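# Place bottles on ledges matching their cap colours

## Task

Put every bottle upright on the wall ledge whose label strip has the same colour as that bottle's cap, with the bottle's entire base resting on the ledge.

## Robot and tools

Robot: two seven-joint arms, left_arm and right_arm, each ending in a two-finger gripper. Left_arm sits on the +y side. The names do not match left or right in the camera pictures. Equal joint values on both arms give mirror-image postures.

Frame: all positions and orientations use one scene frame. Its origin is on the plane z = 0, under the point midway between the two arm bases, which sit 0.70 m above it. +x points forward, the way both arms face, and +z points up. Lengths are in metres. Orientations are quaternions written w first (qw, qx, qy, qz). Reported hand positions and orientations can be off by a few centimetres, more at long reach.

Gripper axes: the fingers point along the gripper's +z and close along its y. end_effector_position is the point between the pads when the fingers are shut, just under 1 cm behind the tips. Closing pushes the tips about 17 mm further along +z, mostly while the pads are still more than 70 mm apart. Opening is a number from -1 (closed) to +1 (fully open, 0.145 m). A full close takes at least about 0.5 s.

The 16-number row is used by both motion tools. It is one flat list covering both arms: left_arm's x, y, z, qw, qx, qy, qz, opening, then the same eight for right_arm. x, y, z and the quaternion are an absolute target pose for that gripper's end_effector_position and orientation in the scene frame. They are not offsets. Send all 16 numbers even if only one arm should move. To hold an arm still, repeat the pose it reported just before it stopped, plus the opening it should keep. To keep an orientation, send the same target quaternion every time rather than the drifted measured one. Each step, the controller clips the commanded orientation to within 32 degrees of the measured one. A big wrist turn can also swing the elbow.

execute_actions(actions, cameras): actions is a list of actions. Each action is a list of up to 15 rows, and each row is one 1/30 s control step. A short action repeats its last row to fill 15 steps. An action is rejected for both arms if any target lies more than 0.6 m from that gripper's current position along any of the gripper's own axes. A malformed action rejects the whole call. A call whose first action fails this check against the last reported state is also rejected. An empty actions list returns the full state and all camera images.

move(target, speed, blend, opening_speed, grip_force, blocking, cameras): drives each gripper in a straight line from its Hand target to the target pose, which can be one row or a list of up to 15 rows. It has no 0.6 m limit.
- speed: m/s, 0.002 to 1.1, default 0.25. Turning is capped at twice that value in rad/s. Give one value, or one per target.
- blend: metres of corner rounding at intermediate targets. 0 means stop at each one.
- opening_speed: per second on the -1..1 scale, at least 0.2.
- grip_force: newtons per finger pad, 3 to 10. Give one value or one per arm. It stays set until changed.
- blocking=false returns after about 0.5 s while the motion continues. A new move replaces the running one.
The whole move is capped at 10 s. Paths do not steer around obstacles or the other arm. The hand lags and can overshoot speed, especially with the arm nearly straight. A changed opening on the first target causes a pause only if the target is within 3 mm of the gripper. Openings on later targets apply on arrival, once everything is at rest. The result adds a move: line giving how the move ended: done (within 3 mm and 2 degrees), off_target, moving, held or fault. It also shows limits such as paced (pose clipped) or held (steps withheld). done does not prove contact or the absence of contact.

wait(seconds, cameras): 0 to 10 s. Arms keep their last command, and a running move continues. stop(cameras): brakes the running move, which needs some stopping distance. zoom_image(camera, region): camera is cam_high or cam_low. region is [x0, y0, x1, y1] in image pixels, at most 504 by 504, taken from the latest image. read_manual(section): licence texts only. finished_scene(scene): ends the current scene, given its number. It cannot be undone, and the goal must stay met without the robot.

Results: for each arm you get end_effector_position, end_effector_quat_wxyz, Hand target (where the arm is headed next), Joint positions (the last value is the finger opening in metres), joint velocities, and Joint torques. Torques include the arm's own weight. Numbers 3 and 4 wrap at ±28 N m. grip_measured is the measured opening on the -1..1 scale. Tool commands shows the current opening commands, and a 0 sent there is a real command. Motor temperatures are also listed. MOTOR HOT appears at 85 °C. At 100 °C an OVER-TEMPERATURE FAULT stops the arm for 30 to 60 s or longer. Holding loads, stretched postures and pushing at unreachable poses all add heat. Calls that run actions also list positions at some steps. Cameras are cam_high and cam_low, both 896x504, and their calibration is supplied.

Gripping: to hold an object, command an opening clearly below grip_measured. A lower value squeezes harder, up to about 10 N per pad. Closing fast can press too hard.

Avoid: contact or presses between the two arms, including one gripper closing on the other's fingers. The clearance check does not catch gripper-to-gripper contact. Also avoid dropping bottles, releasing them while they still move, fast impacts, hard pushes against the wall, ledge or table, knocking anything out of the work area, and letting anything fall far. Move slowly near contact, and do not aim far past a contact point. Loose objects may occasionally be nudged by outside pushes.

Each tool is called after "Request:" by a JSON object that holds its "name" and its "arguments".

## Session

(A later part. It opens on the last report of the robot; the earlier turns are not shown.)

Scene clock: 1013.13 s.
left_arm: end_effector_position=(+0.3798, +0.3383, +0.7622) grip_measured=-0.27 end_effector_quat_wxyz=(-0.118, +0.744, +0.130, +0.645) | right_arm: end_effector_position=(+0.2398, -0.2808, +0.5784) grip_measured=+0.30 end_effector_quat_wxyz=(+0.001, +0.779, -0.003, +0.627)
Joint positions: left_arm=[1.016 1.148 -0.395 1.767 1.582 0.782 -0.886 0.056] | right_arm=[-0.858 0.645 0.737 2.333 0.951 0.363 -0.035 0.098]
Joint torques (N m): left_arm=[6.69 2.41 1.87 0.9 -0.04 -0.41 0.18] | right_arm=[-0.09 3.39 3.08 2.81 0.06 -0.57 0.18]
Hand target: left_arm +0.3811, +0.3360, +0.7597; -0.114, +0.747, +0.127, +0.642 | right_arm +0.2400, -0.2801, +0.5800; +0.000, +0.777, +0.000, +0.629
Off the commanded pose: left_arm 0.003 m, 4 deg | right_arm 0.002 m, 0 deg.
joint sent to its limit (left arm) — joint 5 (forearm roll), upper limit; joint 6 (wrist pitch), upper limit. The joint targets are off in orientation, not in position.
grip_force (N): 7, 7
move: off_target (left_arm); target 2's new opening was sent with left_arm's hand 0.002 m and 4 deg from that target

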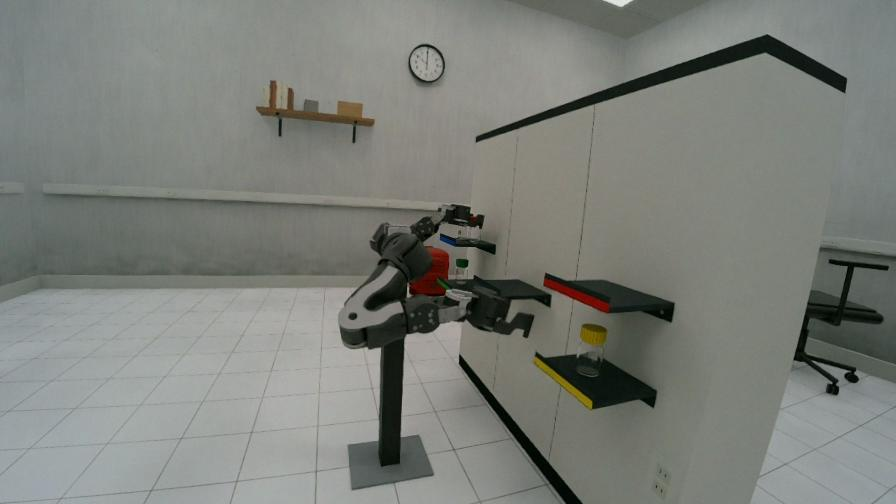

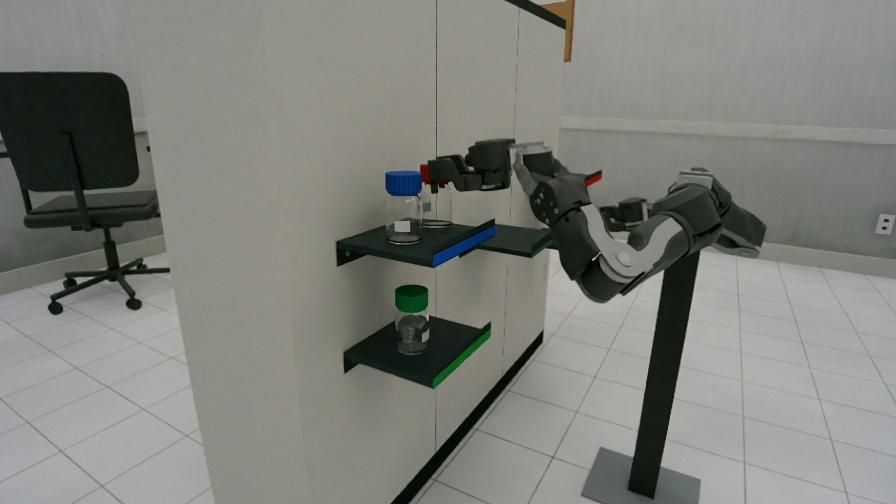

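Request:
{"name": "move", "arguments": {"target": [[0.381,0.336,0.80,-0.1092,0.7652,0.1349,0.6194,-0.5,0.24,-0.28,0.58,0,0.777,0,0.629,0.3],[0.25,0.288,0.80,-0.1092,0.7652,0.1349,0.6194,-0.5,0.24,-0.28,0.58,0,0.777,0,0.629,0.3],[0.25,0.18,0.75,0,0.7553,0,0.6554,-0.5,0.24,-0.28,0.58,0,0.777,0,0.629,0.3],[0.31,0.055,0.71,0.1418,0.7374,-0.1634,0.6399,-0.5,0.24,-0.28,0.58,0,0.777,0,0.629,0.3]], "speed": [0.06,0.1,0.12,0.12], "blend": [0.003,0.02,0.03,0], "cameras": ["all"]}}

Scene clock: 1036.10 s.
left_arm: end_effector_position=(+0.3111, +0.0566, +0.7089) grip_measured=-0.28 end_effector_quat_wxyz=(+0.142, +0.725, -0.160, +0.655) | right_arm: end_effector_position=(+0.2398, -0.2808, +0.5784) grip_measured=+0.30 end_effector_quat_wxyz=(+0.001, +0.779, -0.003, +0.627)
Joint positions: left_arm=[0.871 0.633 -0.597 2.348 1.584 0.782 -1.046 0.054] | right_arm=[-0.858 0.645 0.737 2.333 0.951 0.363 -0.035 0.098]
Joint torques (N m): left_arm=[7.4 0.73 1.59 1.16 -0.15 -0.34 0.24] | right_arm=[-0.09 3.36 3.22 2.91 0.07 -0.56 0.21]
Hand target: left_arm +0.3102, +0.0550, +0.7097; +0.144, +0.723, -0.164, +0.655 | right_arm +0.2400, -0.2801, +0.5800; +0.000, +0.777, +0.000, +0.629
Off the commanded pose: left_arm 0.002 m, 2 deg | right_arm 0.002 m, 0 deg.
joint sent to its limit (left arm) — joint 5 (forearm roll), upper limit; joint 6 (wrist pitch), upper limit. The joint targets still meet the commanded pose.
grip_force (N): 7, 7
move: done

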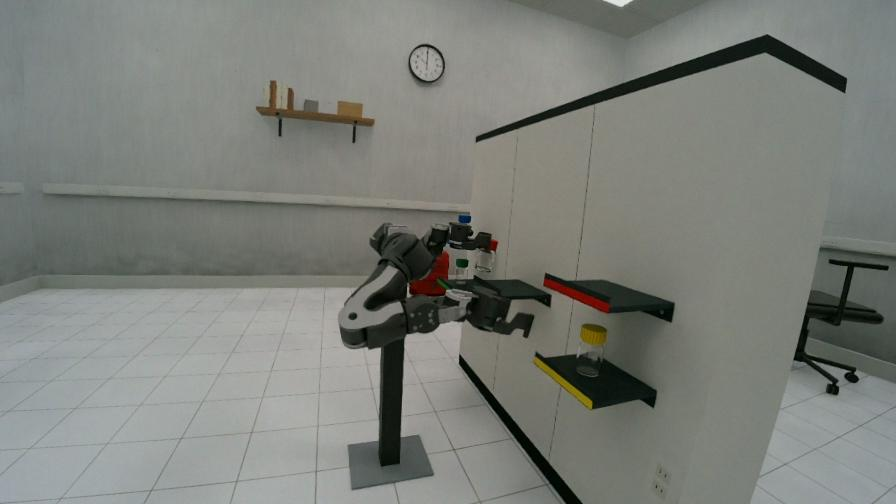

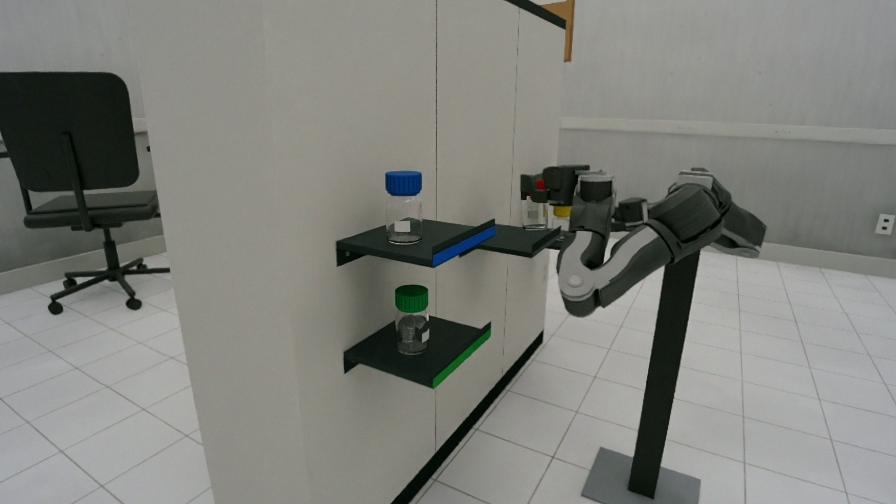

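Request:
{"name": "move", "arguments": {"target": [[0.385,0.018,0.71,0.1418,0.7374,-0.1634,0.6399,-0.5,0.24,-0.28,0.58,0,0.777,0,0.629,0.3],[0.385,0.018,0.672,0.1418,0.7374,-0.1634,0.6399,-0.5,0.24,-0.28,0.58,0,0.777,0,0.629,0.3]], "speed": [0.08,0.04], "cameras": ["all"]}}

Request:
{"name": "zoom_image", "arguments": {"camera": "cam_low", "region": [430, 130, 620, 280]}}

Request:
{"name": "zoom_image", "arguments": {"camera": "cam_high", "region": [430, 205, 560, 310]}}

Request:
{"name": "move", "arguments": {"target": [0.385,0.018,0.665,0.1418,0.7374,-0.1634,0.6399,-0.5,0.24,-0.28,0.58,0,0.777,0,0.629,0.3], "speed": 0.015}}

Request:
{"name": "move", "arguments": {"target": [0.385,0.018,0.659,0.1418,0.7374,-0.1634,0.6399,-0.5,0.24,-0.28,0.58,0,0.777,0,0.629,0.3], "speed": 0.015}}

Scene clock: 1050.97 s.
left_arm: end_effector_position=(+0.3859, +0.0190, +0.6710) grip_measured=-0.28 end_effector_quat_wxyz=(+0.139, +0.740, -0.163, +0.637) | right_arm: end_effector_position=(+0.2398, -0.2808, +0.5784) grip_measured=+0.30 end_effector_quat_wxyz=(+0.001, +0.779, -0.003, +0.627)
Joint positions: left_arm=[0.948 0.464 -0.816 1.928 1.252 0.668 -0.76 0.054] | right_arm=[-0.858 0.645 0.737 2.333 0.951 0.363 -0.035 0.098]
Joint torques (N m): left_arm=[7.95 0.22 2.3 3.04 -0.34 -0.78 0.23] | right_arm=[-0.2 3.28 3.12 2.78 0.08 -0.57 0.18]
Hand target: left_arm +0.3850, +0.0180, +0.6720; +0.142, +0.737, -0.163, +0.640 | right_arm +0.2400, -0.2801, +0.5800; +0.000, +0.777, +0.000, +0.629
Off the commanded pose: left_arm 0.002 m, 1 deg | right_arm 0.002 m, 0 deg.
grip_force (N): 7, 7
move: done

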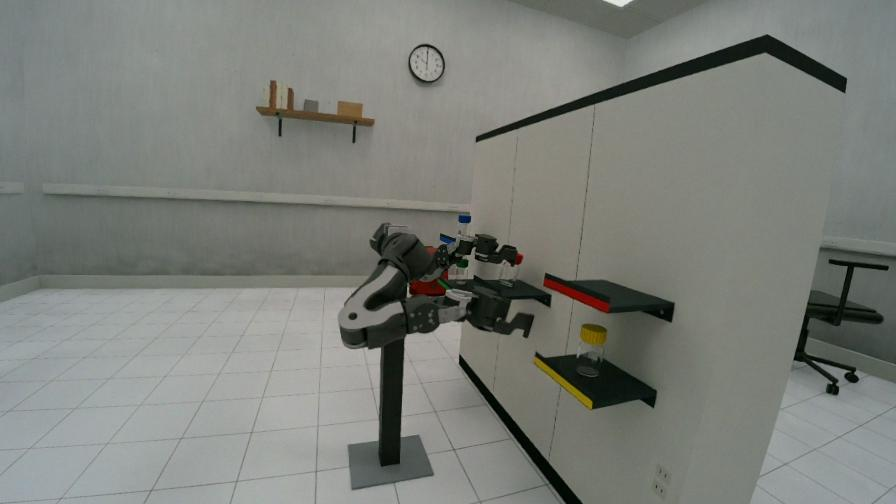

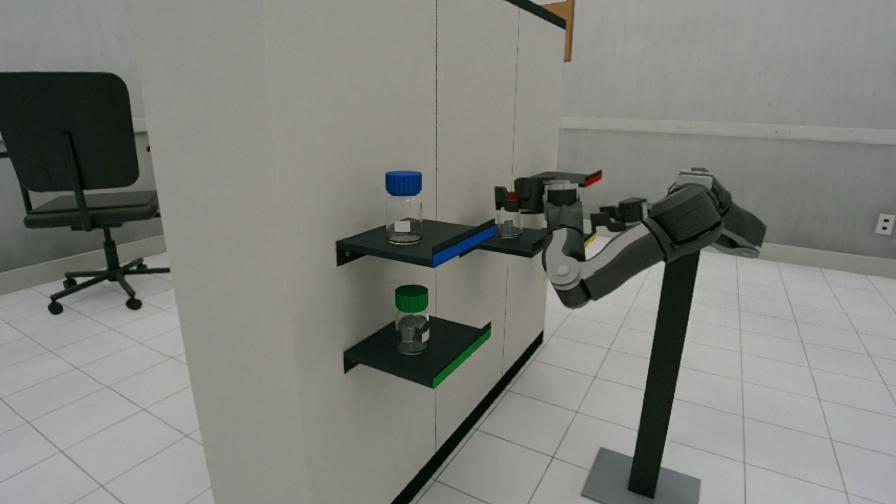

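Scaled by 2.653 from the camera's 896x504 image, which has a finer 1280x720 frame.

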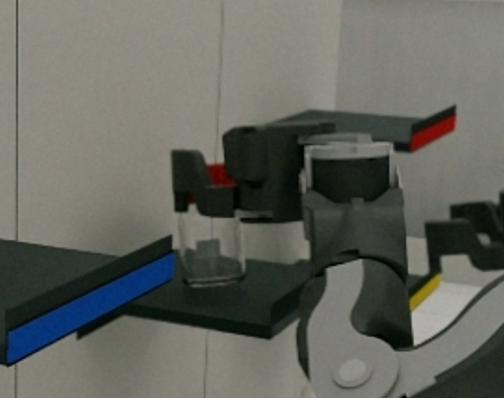

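Scaled by 3.877 from the camera's 896x504 image, which has a finer 1280x720 frame.

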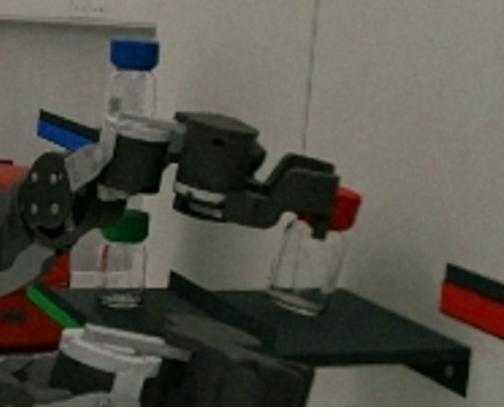

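Scene clock: 1051.70 s.
left_arm: end_effector_position=(+0.3863, +0.0198, +0.6697) grip_measured=-0.28 end_effector_quat_wxyz=(+0.140, +0.734, -0.159, +0.645) | right_arm: end_effector_position=(+0.2398, -0.2808, +0.5784) grip_measured=+0.30 end_effector_quat_wxyz=(+0.001, +0.779, -0.003, +0.627)
Joint positions: left_arm=[0.933 0.471 -0.823 1.931 1.221 0.635 -0.747 0.054] | right_arm=[-0.858 0.645 0.737 2.333 0.951 0.363 -0.035 0.098]
Joint torques (N m): left_arm=[6.76 0.62 1.43 2.48 -0.09 -0.45 0.27] | right_arm=[-0.04 3.36 3.19 2.95 0.09 -0.55 0.18]
Hand target: left_arm +0.3850, +0.0181, +0.6649; +0.142, +0.737, -0.163, +0.640 | right_arm +0.2400, -0.2801, +0.5800; +0.000, +0.777, +0.000, +0.629
Off the commanded pose: left_arm 0.005 m, 1 deg | right_arm 0.002 m, 0 deg.
grip_force (N): 7, 7
move: off_target (left_arm)

Scene clock: 1052.53 s.
left_arm: end_effector_position=(+0.3862, +0.0200, +0.6686) grip_measured=-0.28 end_effector_quat_wxyz=(+0.142, +0.728, -0.155, +0.653) | right_arm: end_effector_position=(+0.2398, -0.2808, +0.5784) grip_measured=+0.30 end_effector_quat_wxyz=(+0.001, +0.779, -0.003, +0.627)
Joint positions: left_arm=[0.926 0.482 -0.84 1.933 1.201 0.596 -0.737 0.054] | right_arm=[-0.858 0.645 0.737 2.333 0.951 0.363 -0.035 0.098]
Joint torques (N m): left_arm=[6.13 0.8 0.87 1.85 0.18 -0.09 0.25] | right_arm=[-0.09 3.47 3.21 2.78 0.08 -0.58 0.21]
Hand target: left_arm +0.3849, +0.0180, +0.6590; +0.142, +0.737, -0.163, +0.640 | right_arm +0.2400, -0.2801, +0.5800; +0.000, +0.777, +0.000, +0.629
Off the commanded pose: left_arm 0.010 m, 2 deg | right_arm 0.002 m, 0 deg.
grip_force (N): 7, 7
move: off_target (left_arm)

Request:
{"name": "execute_actions", "arguments": {"actions": []}}

Request:
{"name": "zoom_image", "arguments": {"camera": "cam_low", "region": [470, 160, 570, 250]}}

Request:
{"name": "zoom_image", "arguments": {"camera": "cam_high", "region": [460, 225, 560, 305]}}

Scene clock: 1075.67 s.
left_arm: end_effector_position=(+0.3862, +0.0200, +0.6686) grip_measured=-0.28 end_effector_quat_wxyz=(+0.142, +0.728, -0.155, +0.653) | right_arm: end_effector_position=(+0.2398, -0.2808, +0.5784) grip_measured=+0.30 end_effector_quat_wxyz=(+0.001, +0.779, -0.003, +0.627)
Joint positions: left_arm=[0.926 0.482 -0.84 1.933 1.201 0.596 -0.737 0.054] | right_arm=[-0.858 0.645 0.737 2.333 0.951 0.363 -0.035 0.098]
Joint velocities: within noise
Joint torques (N m): left_arm=[6.11 0.8 0.85 1.84 0.18 -0.09 0.25] | right_arm=[-0.17 3.39 3.22 3.06 0.06 -0.57 0.2]
Motor temperatures (°C): left_arm=[25 23 24 21 21 24 21] | right_arm=[21 23 24 20 20 21 21]
Hand target: left_arm +0.3849, +0.0180, +0.6590; +0.142, +0.737, -0.163, +0.640 | right_arm +0.2400, -0.2801, +0.5800; +0.000, +0.777, +0.000, +0.629
Tool commands: left_gripper/opening=-0.5 right_gripper/opening=+0.3
Off the commanded pose: left_arm 0.010 m, 2 deg | right_arm 0.002 m, 0 deg.
grip_force (N): 7, 7

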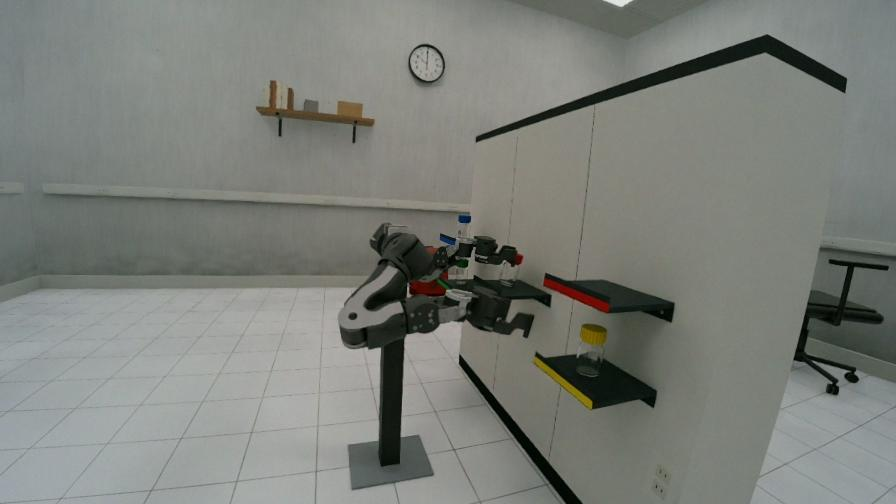

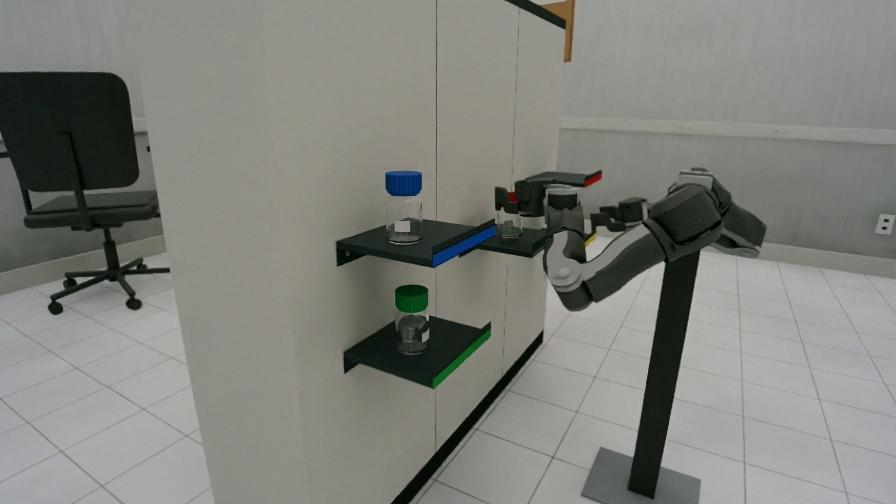

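Scaled by 5.040 from the camera's 896x504 image, which has a finer 1280x720 frame.

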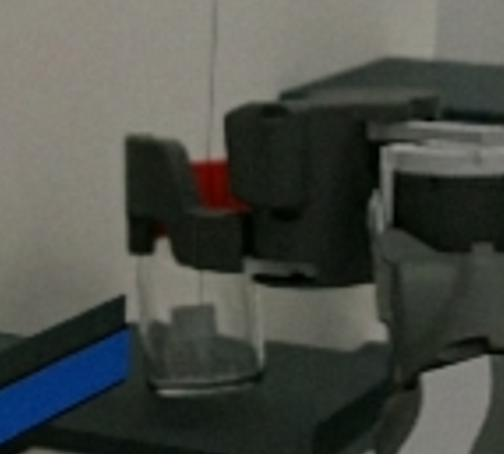

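Scaled by 5.040 from the camera's 896x504 image, which has a finer 1280x720 frame.

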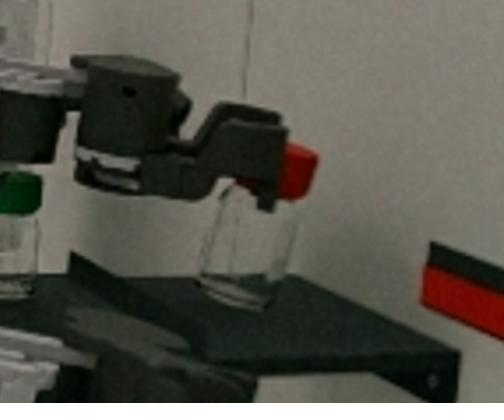

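Request:
{"name": "move", "arguments": {"target": [[0.385,0.018,0.69,0.1418,0.7374,-0.1634,0.6399,-0.5,0.24,-0.28,0.58,0,0.777,0,0.629,0.3],[0.385,0.018,0.69,0.1608,0.6532,-0.1448,0.7255,-0.5,0.24,-0.28,0.58,0,0.777,0,0.629,0.3]], "speed": [0.04,0.08], "cameras": ["all"]}}

Request:
{"name": "zoom_image", "arguments": {"camera": "cam_low", "region": [470, 160, 570, 250]}}

Request:
{"name": "zoom_image", "arguments": {"camera": "cam_high", "region": [460, 225, 560, 305]}}

Scene clock: 1093.07 s.
left_arm: end_effector_position=(+0.3850, +0.0183, +0.6896) grip_measured=-0.28 end_effector_quat_wxyz=(+0.159, +0.656, -0.145, +0.723) | right_arm: end_effector_position=(+0.2398, -0.2808, +0.5784) grip_measured=+0.30 end_effector_quat_wxyz=(+0.001, +0.779, -0.003, +0.627)
Joint positions: left_arm=[0.888 0.493 -0.859 1.933 1.012 0.401 -0.638 0.054] | right_arm=[-0.858 0.645 0.737 2.333 0.951 0.363 -0.035 0.098]
Joint torques (N m): left_arm=[7.82 0.36 2.3 2.22 -0.34 -0.86 0.22] | right_arm=[-0.07 3.26 3.19 2.91 0.1 -0.54 0.2]
Hand target: left_arm +0.3850, +0.0180, +0.6900; +0.161, +0.653, -0.145, +0.726 | right_arm +0.2400, -0.2801, +0.5800; +0.000, +0.777, +0.000, +0.629
Off the commanded pose: left_arm 0.000 m, 0 deg | right_arm 0.002 m, 0 deg.
grip_force (N): 7, 7
move: done

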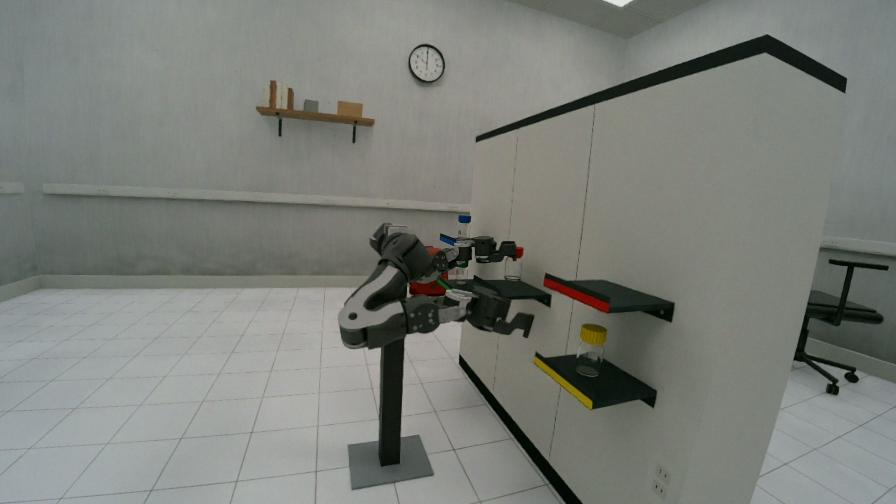

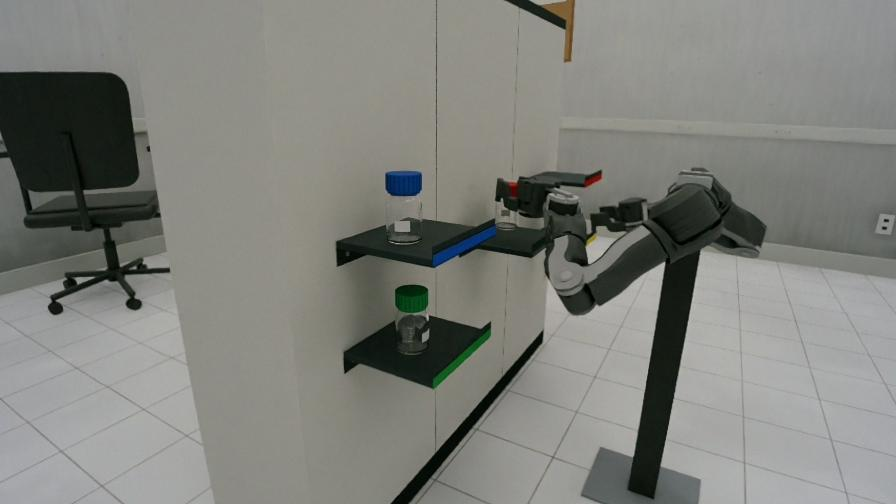

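Scaled by 5.040 from the camera's 896x504 image, which has a finer 1280x720 frame.

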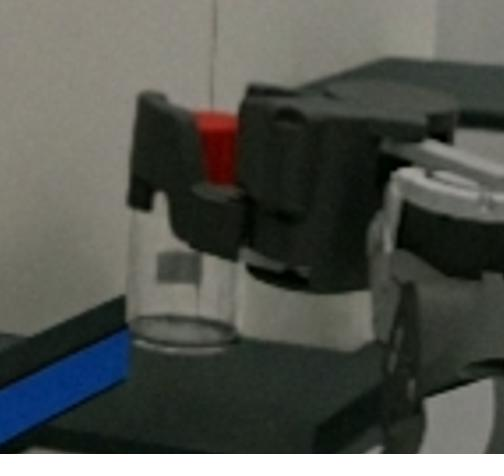

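Scaled by 5.040 from the camera's 896x504 image, which has a finer 1280x720 frame.

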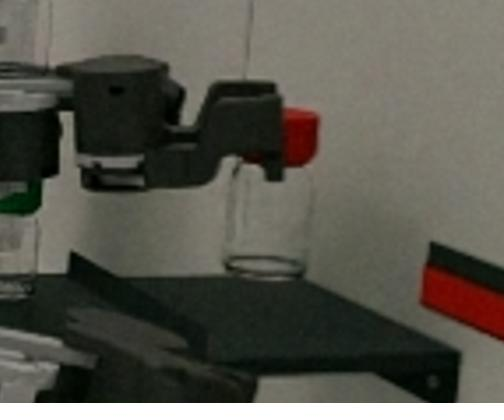

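Request:
{"name": "move", "arguments": {"target": [0.385,0.018,0.670,0.1608,0.6532,-0.1448,0.7255,-0.5,0.24,-0.28,0.58,0,0.777,0,0.629,0.3], "speed": 0.03}}

Request:
{"name": "move", "arguments": {"target": [0.385,0.018,0.664,0.1608,0.6532,-0.1448,0.7255,-0.5,0.24,-0.28,0.58,0,0.777,0,0.629,0.3], "speed": 0.015}}

Request:
{"name": "move", "arguments": {"target": [0.385,0.018,0.658,0.1608,0.6532,-0.1448,0.7255,-0.5,0.24,-0.28,0.58,0,0.777,0,0.629,0.3], "speed": 0.015}}

Request:
{"name": "move", "arguments": {"target": [0.385,0.018,0.652,0.1608,0.6532,-0.1448,0.7255,-0.5,0.24,-0.28,0.58,0,0.777,0,0.629,0.3], "speed": 0.015, "cameras": ["all"]}}

Request:
{"name": "zoom_image", "arguments": {"camera": "cam_high", "region": [460, 225, 560, 305]}}

Scene clock: 1105.50 s.
left_arm: end_effector_position=(+0.3850, +0.0182, +0.6694) grip_measured=-0.28 end_effector_quat_wxyz=(+0.159, +0.656, -0.145, +0.723) | right_arm: end_effector_position=(+0.2398, -0.2808, +0.5784) grip_measured=+0.30 end_effector_quat_wxyz=(+0.001, +0.779, -0.003, +0.627)
Joint positions: left_arm=[0.83 0.505 -0.886 1.919 0.955 0.336 -0.612 0.054] | right_arm=[-0.858 0.645 0.737 2.333 0.951 0.363 -0.035 0.098]
Joint torques (N m): left_arm=[7.82 0.38 2.33 2.56 -0.33 -0.88 0.22] | right_arm=[-0.22 3.28 3.22 2.88 0.07 -0.57 0.18]
Hand target: left_arm +0.3850, +0.0180, +0.6701; +0.161, +0.653, -0.145, +0.726 | right_arm +0.2400, -0.2801, +0.5800; +0.000, +0.777, +0.000, +0.629
Off the commanded pose: left_arm 0.001 m, 0 deg | right_arm 0.002 m, 0 deg.
grip_force (N): 7, 7
move: done

Scene clock: 1106.23 s.
left_arm: end_effector_position=(+0.3850, +0.0188, +0.6670) grip_measured=-0.28 end_effector_quat_wxyz=(+0.160, +0.652, -0.143, +0.728) | right_arm: end_effector_position=(+0.2398, -0.2808, +0.5784) grip_measured=+0.30 end_effector_quat_wxyz=(+0.001, +0.779, -0.003, +0.627)
Joint positions: left_arm=[0.817 0.507 -0.892 1.914 0.935 0.309 -0.606 0.054] | right_arm=[-0.858 0.645 0.737 2.333 0.951 0.363 -0.035 0.098]
Joint torques (N m): left_arm=[7.05 0.59 1.78 2.29 -0.22 -0.68 0.25] | right_arm=[-0.01 3.31 3.21 2.93 0.08 -0.57 0.2]
Hand target: left_arm +0.3850, +0.0180, +0.6641; +0.161, +0.653, -0.145, +0.726 | right_arm +0.2400, -0.2801, +0.5800; +0.000, +0.777, +0.000, +0.629
Off the commanded pose: left_arm 0.003 m, 0 deg | right_arm 0.002 m, 0 deg.
grip_force (N): 7, 7
move: done

Scene clock: 1107.03 s.
left_arm: end_effector_position=(+0.3849, +0.0195, +0.6661) grip_measured=-0.28 end_effector_quat_wxyz=(+0.161, +0.644, -0.139, +0.735) | right_arm: end_effector_position=(+0.2398, -0.2808, +0.5784) grip_measured=+0.30 end_effector_quat_wxyz=(+0.001, +0.779, -0.003, +0.627)
Joint positions: left_arm=[0.812 0.515 -0.907 1.909 0.918 0.268 -0.605 0.054] | right_arm=[-0.858 0.645 0.737 2.333 0.951 0.363 -0.035 0.098]
Joint torques (N m): left_arm=[6.37 0.78 1.1 1.92 0.08 -0.26 0.26] | right_arm=[0.01 3.26 3.22 2.93 0.08 -0.57 0.2]
Hand target: left_arm +0.3849, +0.0181, +0.6580; +0.161, +0.653, -0.145, +0.726 | right_arm +0.2400, -0.2801, +0.5800; +0.000, +0.777, +0.000, +0.629
Off the commanded pose: left_arm 0.008 m, 2 deg | right_arm 0.002 m, 0 deg.
grip_force (N): 7, 7
move: off_target (left_arm)

Scene clock: 1107.83 s.
left_arm: end_effector_position=(+0.3847, +0.0197, +0.6635) grip_measured=-0.29 end_effector_quat_wxyz=(+0.162, +0.639, -0.138, +0.739) | right_arm: end_effector_position=(+0.2398, -0.2808, +0.5784) grip_measured=+0.30 end_effector_quat_wxyz=(+0.001, +0.779, -0.003, +0.627)
Joint positions: left_arm=[0.812 0.526 -0.93 1.903 0.909 0.229 -0.605 0.054] | right_arm=[-0.858 0.645 0.737 2.333 0.951 0.363 -0.035 0.098]
Joint torques (N m): left_arm=[5.76 0.8 0.73 1.77 0.24 -0.03 0.2] | right_arm=[-0.15 3.36 3.28 2.89 0.08 -0.57 0.2]
Hand target: left_arm +0.3847, +0.0180, +0.6521; +0.161, +0.653, -0.145, +0.726 | right_arm +0.2400, -0.2801, +0.5800; +0.000, +0.777, +0.000, +0.629
Off the commanded pose: left_arm 0.012 m, 2 deg | right_arm 0.002 m, 0 deg.
grip_force (N): 7, 7
move: off_target (left_arm)

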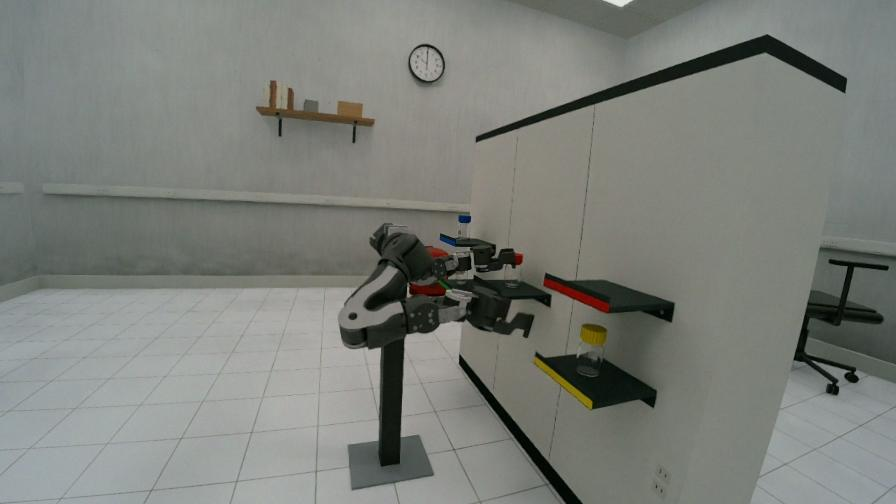

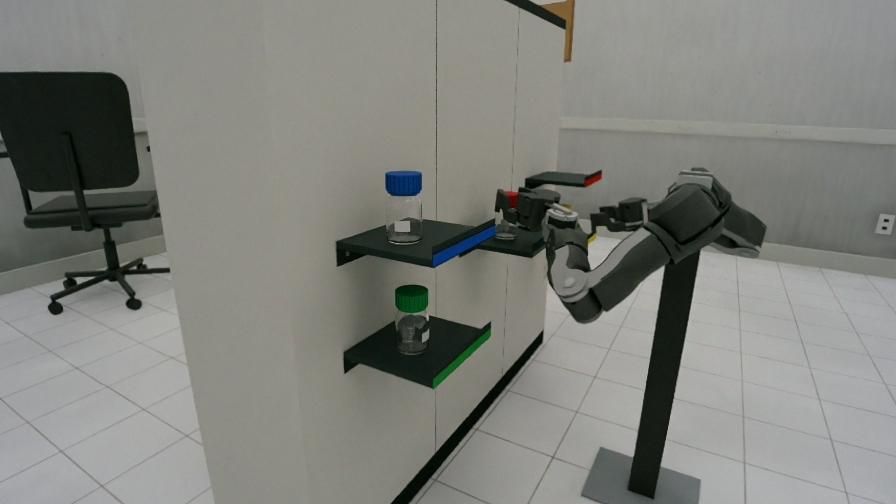

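Scaled by 5.040 from the camera's 896x504 image, which has a finer 1280x720 frame.

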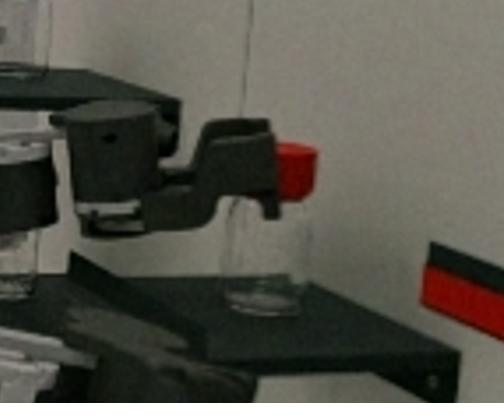

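Request:
{"name": "move", "arguments": {"target": [[0.385,0.019,0.664,0.1608,0.6532,-0.1448,0.7255,-0.5,0.24,-0.28,0.58,0,0.777,0,0.629,0.3],[0.385,0.019,0.664,0.1608,0.6532,-0.1448,0.7255,0.1,0.24,-0.28,0.58,0,0.777,0,0.629,0.3],[0.295,0.061,0.665,0.1608,0.6532,-0.1448,0.7255,0.1,0.24,-0.28,0.58,0,0.777,0,0.629,0.3]], "speed": [0.02,0.02,0.1], "opening_speed": 0.5, "cameras": ["all"]}}

Request:
{"name": "zoom_image", "arguments": {"camera": "cam_high", "region": [430, 205, 560, 310]}}

Request:
{"name": "zoom_image", "arguments": {"camera": "cam_low", "region": [430, 130, 620, 280]}}

Scene clock: 1124.27 s.
left_arm: end_effector_position=(+0.2942, +0.0600, +0.6650) grip_measured=+0.10 end_effector_quat_wxyz=(+0.162, +0.653, -0.149, +0.725) | right_arm: end_effector_position=(+0.2398, -0.2808, +0.5784) grip_measured=+0.30 end_effector_quat_wxyz=(+0.001, +0.779, -0.003, +0.627)
Joint positions: left_arm=[0.576 0.869 -0.837 2.405 1 0.261 -0.755 0.083] | right_arm=[-0.858 0.645 0.737 2.333 0.951 0.363 -0.035 0.098]
Joint torques (N m): left_arm=[4.68 1.46 2.3 2.39 -0.16 -0.57 -0.07] | right_arm=[-0.17 3.39 3.22 2.93 0.06 -0.56 0.21]
Hand target: left_arm +0.2950, +0.0610, +0.6650; +0.161, +0.653, -0.145, +0.725 | right_arm +0.2400, -0.2801, +0.5800; +0.000, +0.777, +0.000, +0.629
Off the commanded pose: left_arm 0.001 m, 0 deg | right_arm 0.002 m, 0 deg.
grip_force (N): 7, 7
move: done

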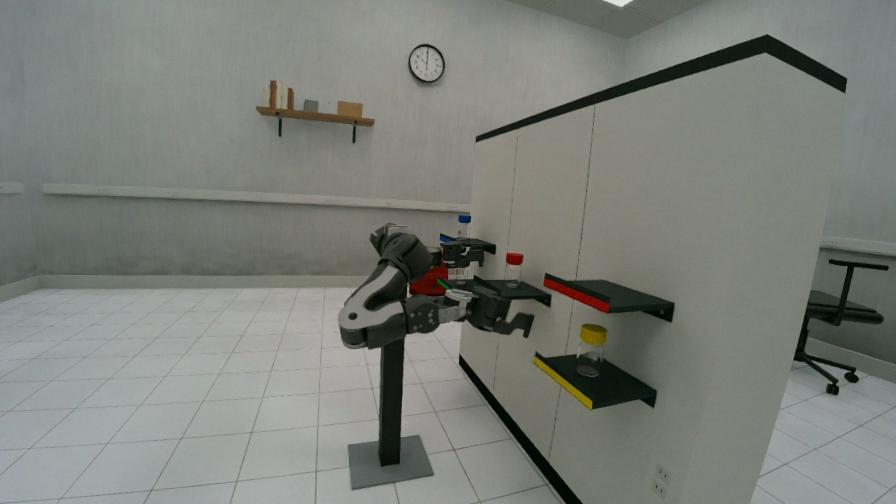

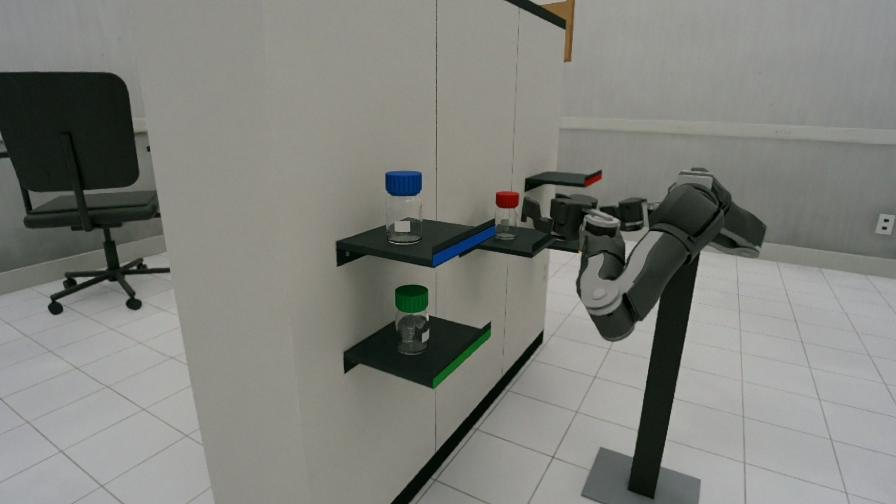

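Scaled by 3.877 from the camera's 896x504 image, which has a finer 1280x720 frame.

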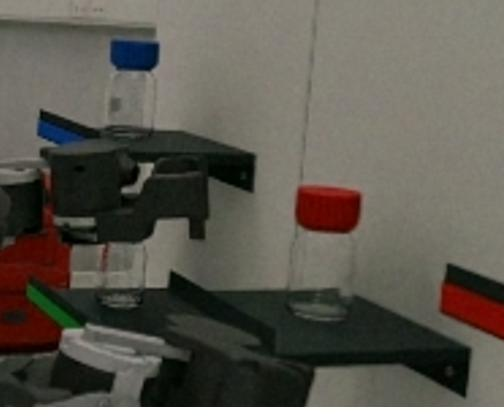

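Scaled by 2.653 from the camera's 896x504 image, which has a finer 1280x720 frame.

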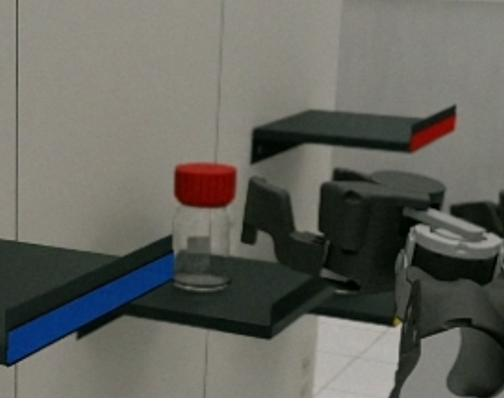

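Request:
{"name": "move", "arguments": {"target": [[0.25,0.27,0.64,0,0.743,0,0.669,0.1,0.24,-0.28,0.58,0,0.777,0,0.629,0.3],[0.25,0.32,0.62,0,0.743,0,0.669,0.1,0.315,-0.022,0.655,-0.1448,0.7255,0.1608,0.6532,0.4]], "speed": 0.15, "cameras": ["all"]}}

Request:
{"name": "zoom_image", "arguments": {"camera": "cam_high", "region": [430, 205, 560, 310]}}

Request:
{"name": "zoom_image", "arguments": {"camera": "cam_low", "region": [430, 130, 620, 280]}}

Scene clock: 1138.60 s.
left_arm: end_effector_position=(+0.2511, +0.3199, +0.6208) grip_measured=+0.10 end_effector_quat_wxyz=(-0.017, +0.699, +0.014, +0.715) | right_arm: end_effector_position=(+0.3150, -0.0219, +0.6564) grip_measured=+0.40 end_effector_quat_wxyz=(-0.147, +0.724, +0.160, +0.655)
Joint positions: left_arm=[0.825 2.011 -1.563 2.196 1.394 -0.745 -0.301 0.083] | right_arm=[0.595 0.423 -0.691 2.286 1.067 0.784 -0.853 0.105]
Joint torques (N m): left_arm=[0.88 4.1 1.4 0.58 0.07 -0.7 0.24] | right_arm=[4.29 0.2 1.57 2.04 -0.15 -0.26 -0.15]
Hand target: left_arm +0.2506, +0.3198, +0.6193; -0.015, +0.700, +0.014, +0.714 | right_arm +0.3150, -0.0220, +0.6550; -0.145, +0.726, +0.161, +0.653
Off the commanded pose: left_arm 0.001 m, 8 deg | right_arm 0.001 m, 0 deg.
joint read past its limit (left arm) — joint 2 (shoulder roll), upper limit.
joint sent to its limit (left arm) — joint 2 (shoulder roll), upper limit; joint 3 (upper arm roll), lower limit. The joint targets are off in orientation, not in position.
joint sent to its limit (right arm) — joint 6 (wrist pitch), upper limit. The joint targets still meet the commanded pose.
grip_force (N): 7, 7
move: off_target (left_arm)

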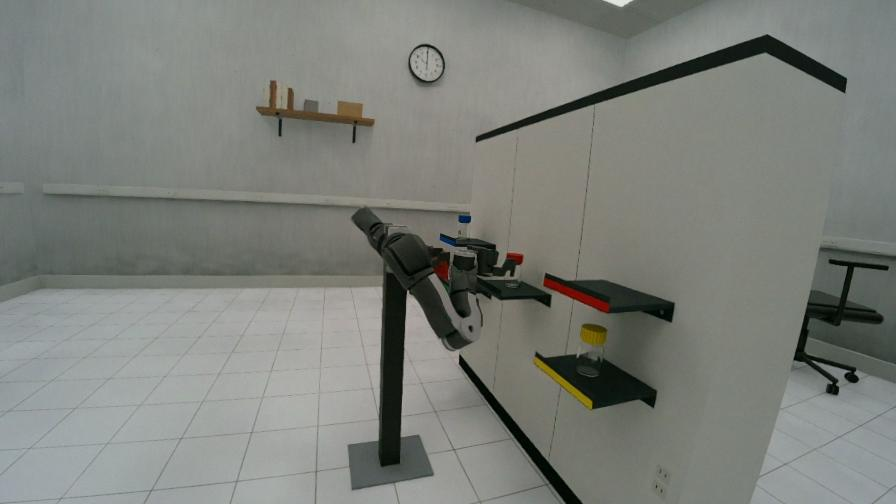

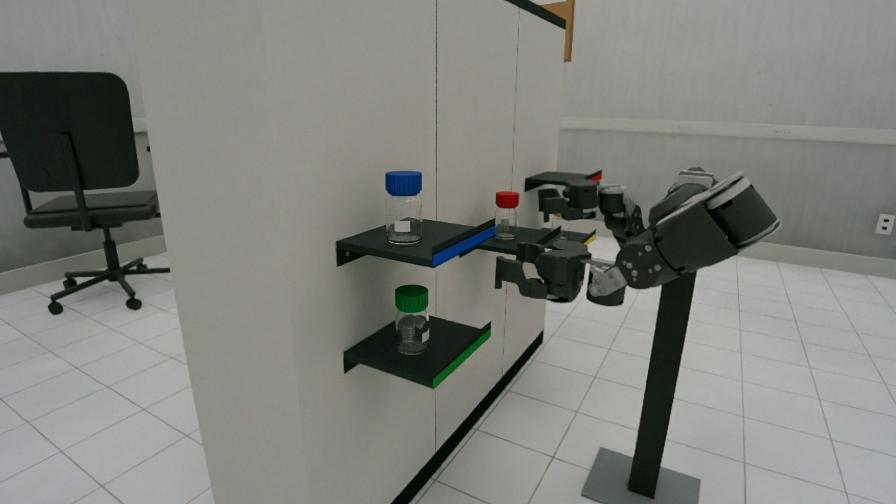

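Scaled by 3.877 from the camera's 896x504 image, which has a finer 1280x720 frame.

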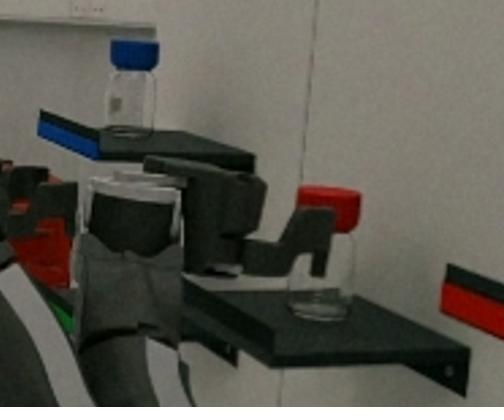

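Scaled by 2.653 from the camera's 896x504 image, which has a finer 1280x720 frame.

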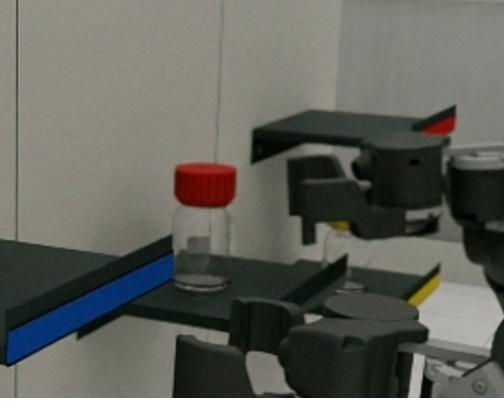

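Request:
{"name": "move", "arguments": {"target": [[0.25,0.32,0.62,0,0.743,0,0.669,0.1,0.389,0.0135,0.66,-0.1448,0.7255,0.1608,0.6532,0.4],[0.25,0.32,0.62,0,0.743,0,0.669,0.1,0.389,0.0135,0.66,-0.1448,0.7255,0.1608,0.6532,-0.5]], "speed": 0.06, "opening_speed": 0.4, "cameras": ["all"]}}

Request:
{"name": "zoom_image", "arguments": {"camera": "cam_high", "region": [460, 225, 560, 305]}}

Request:
{"name": "zoom_image", "arguments": {"camera": "cam_low", "region": [430, 130, 620, 280]}}

Scene clock: 1152.23 s.
left_arm: end_effector_position=(+0.2511, +0.3197, +0.6208) grip_measured=+0.10 end_effector_quat_wxyz=(-0.016, +0.699, +0.014, +0.715) | right_arm: end_effector_position=(+0.3894, +0.0125, +0.6603) grip_measured=-0.25 end_effector_quat_wxyz=(-0.144, +0.726, +0.159, +0.653)
Joint positions: left_arm=[0.825 2.011 -1.563 2.196 1.397 -0.746 -0.297 0.083] | right_arm=[0.837 0.267 -0.776 1.853 0.989 0.689 -0.691 0.057]
Joint torques (N m): left_arm=[0.88 4.13 1.42 0.61 -0.01 -0.7 0.18] | right_arm=[5.95 -0.8 2 2.29 -0.26 -0.46 0.08]
Hand target: left_arm +0.2507, +0.3198, +0.6194; -0.015, +0.700, +0.013, +0.714 | right_arm +0.3890, +0.0135, +0.6601; -0.145, +0.725, +0.161, +0.653
Off the commanded pose: left_arm 0.001 m, 8 deg | right_arm 0.001 m, 0 deg.
joint read past its limit (left arm) — joint 2 (shoulder roll), upper limit.
joint sent to its limit (left arm) — joint 2 (shoulder roll), upper limit; joint 3 (upper arm roll), lower limit. The joint targets are off in orientation, not in position.
grip_force (N): 7, 7
move: off_target (left_arm)

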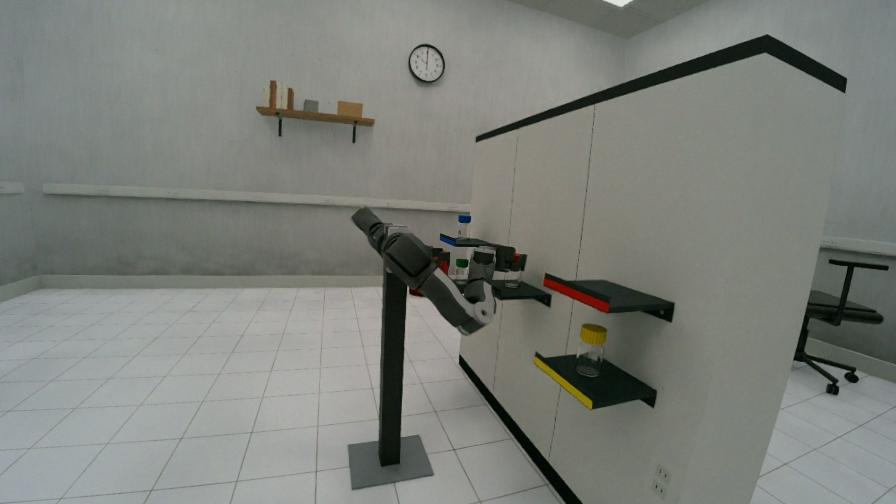

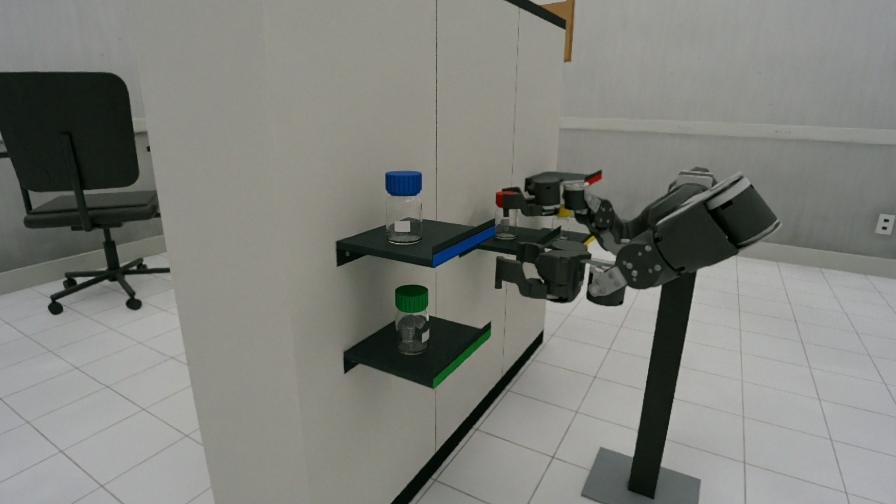

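Scaled by 5.040 from the camera's 896x504 image, which has a finer 1280x720 frame.

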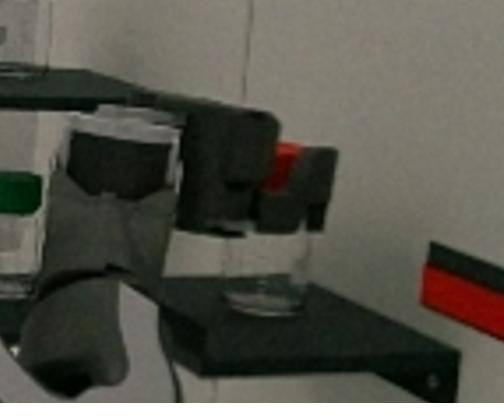

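Scaled by 2.653 from the camera's 896x504 image, which has a finer 1280x720 frame.

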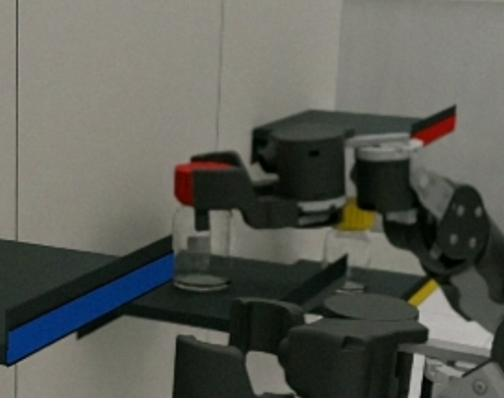

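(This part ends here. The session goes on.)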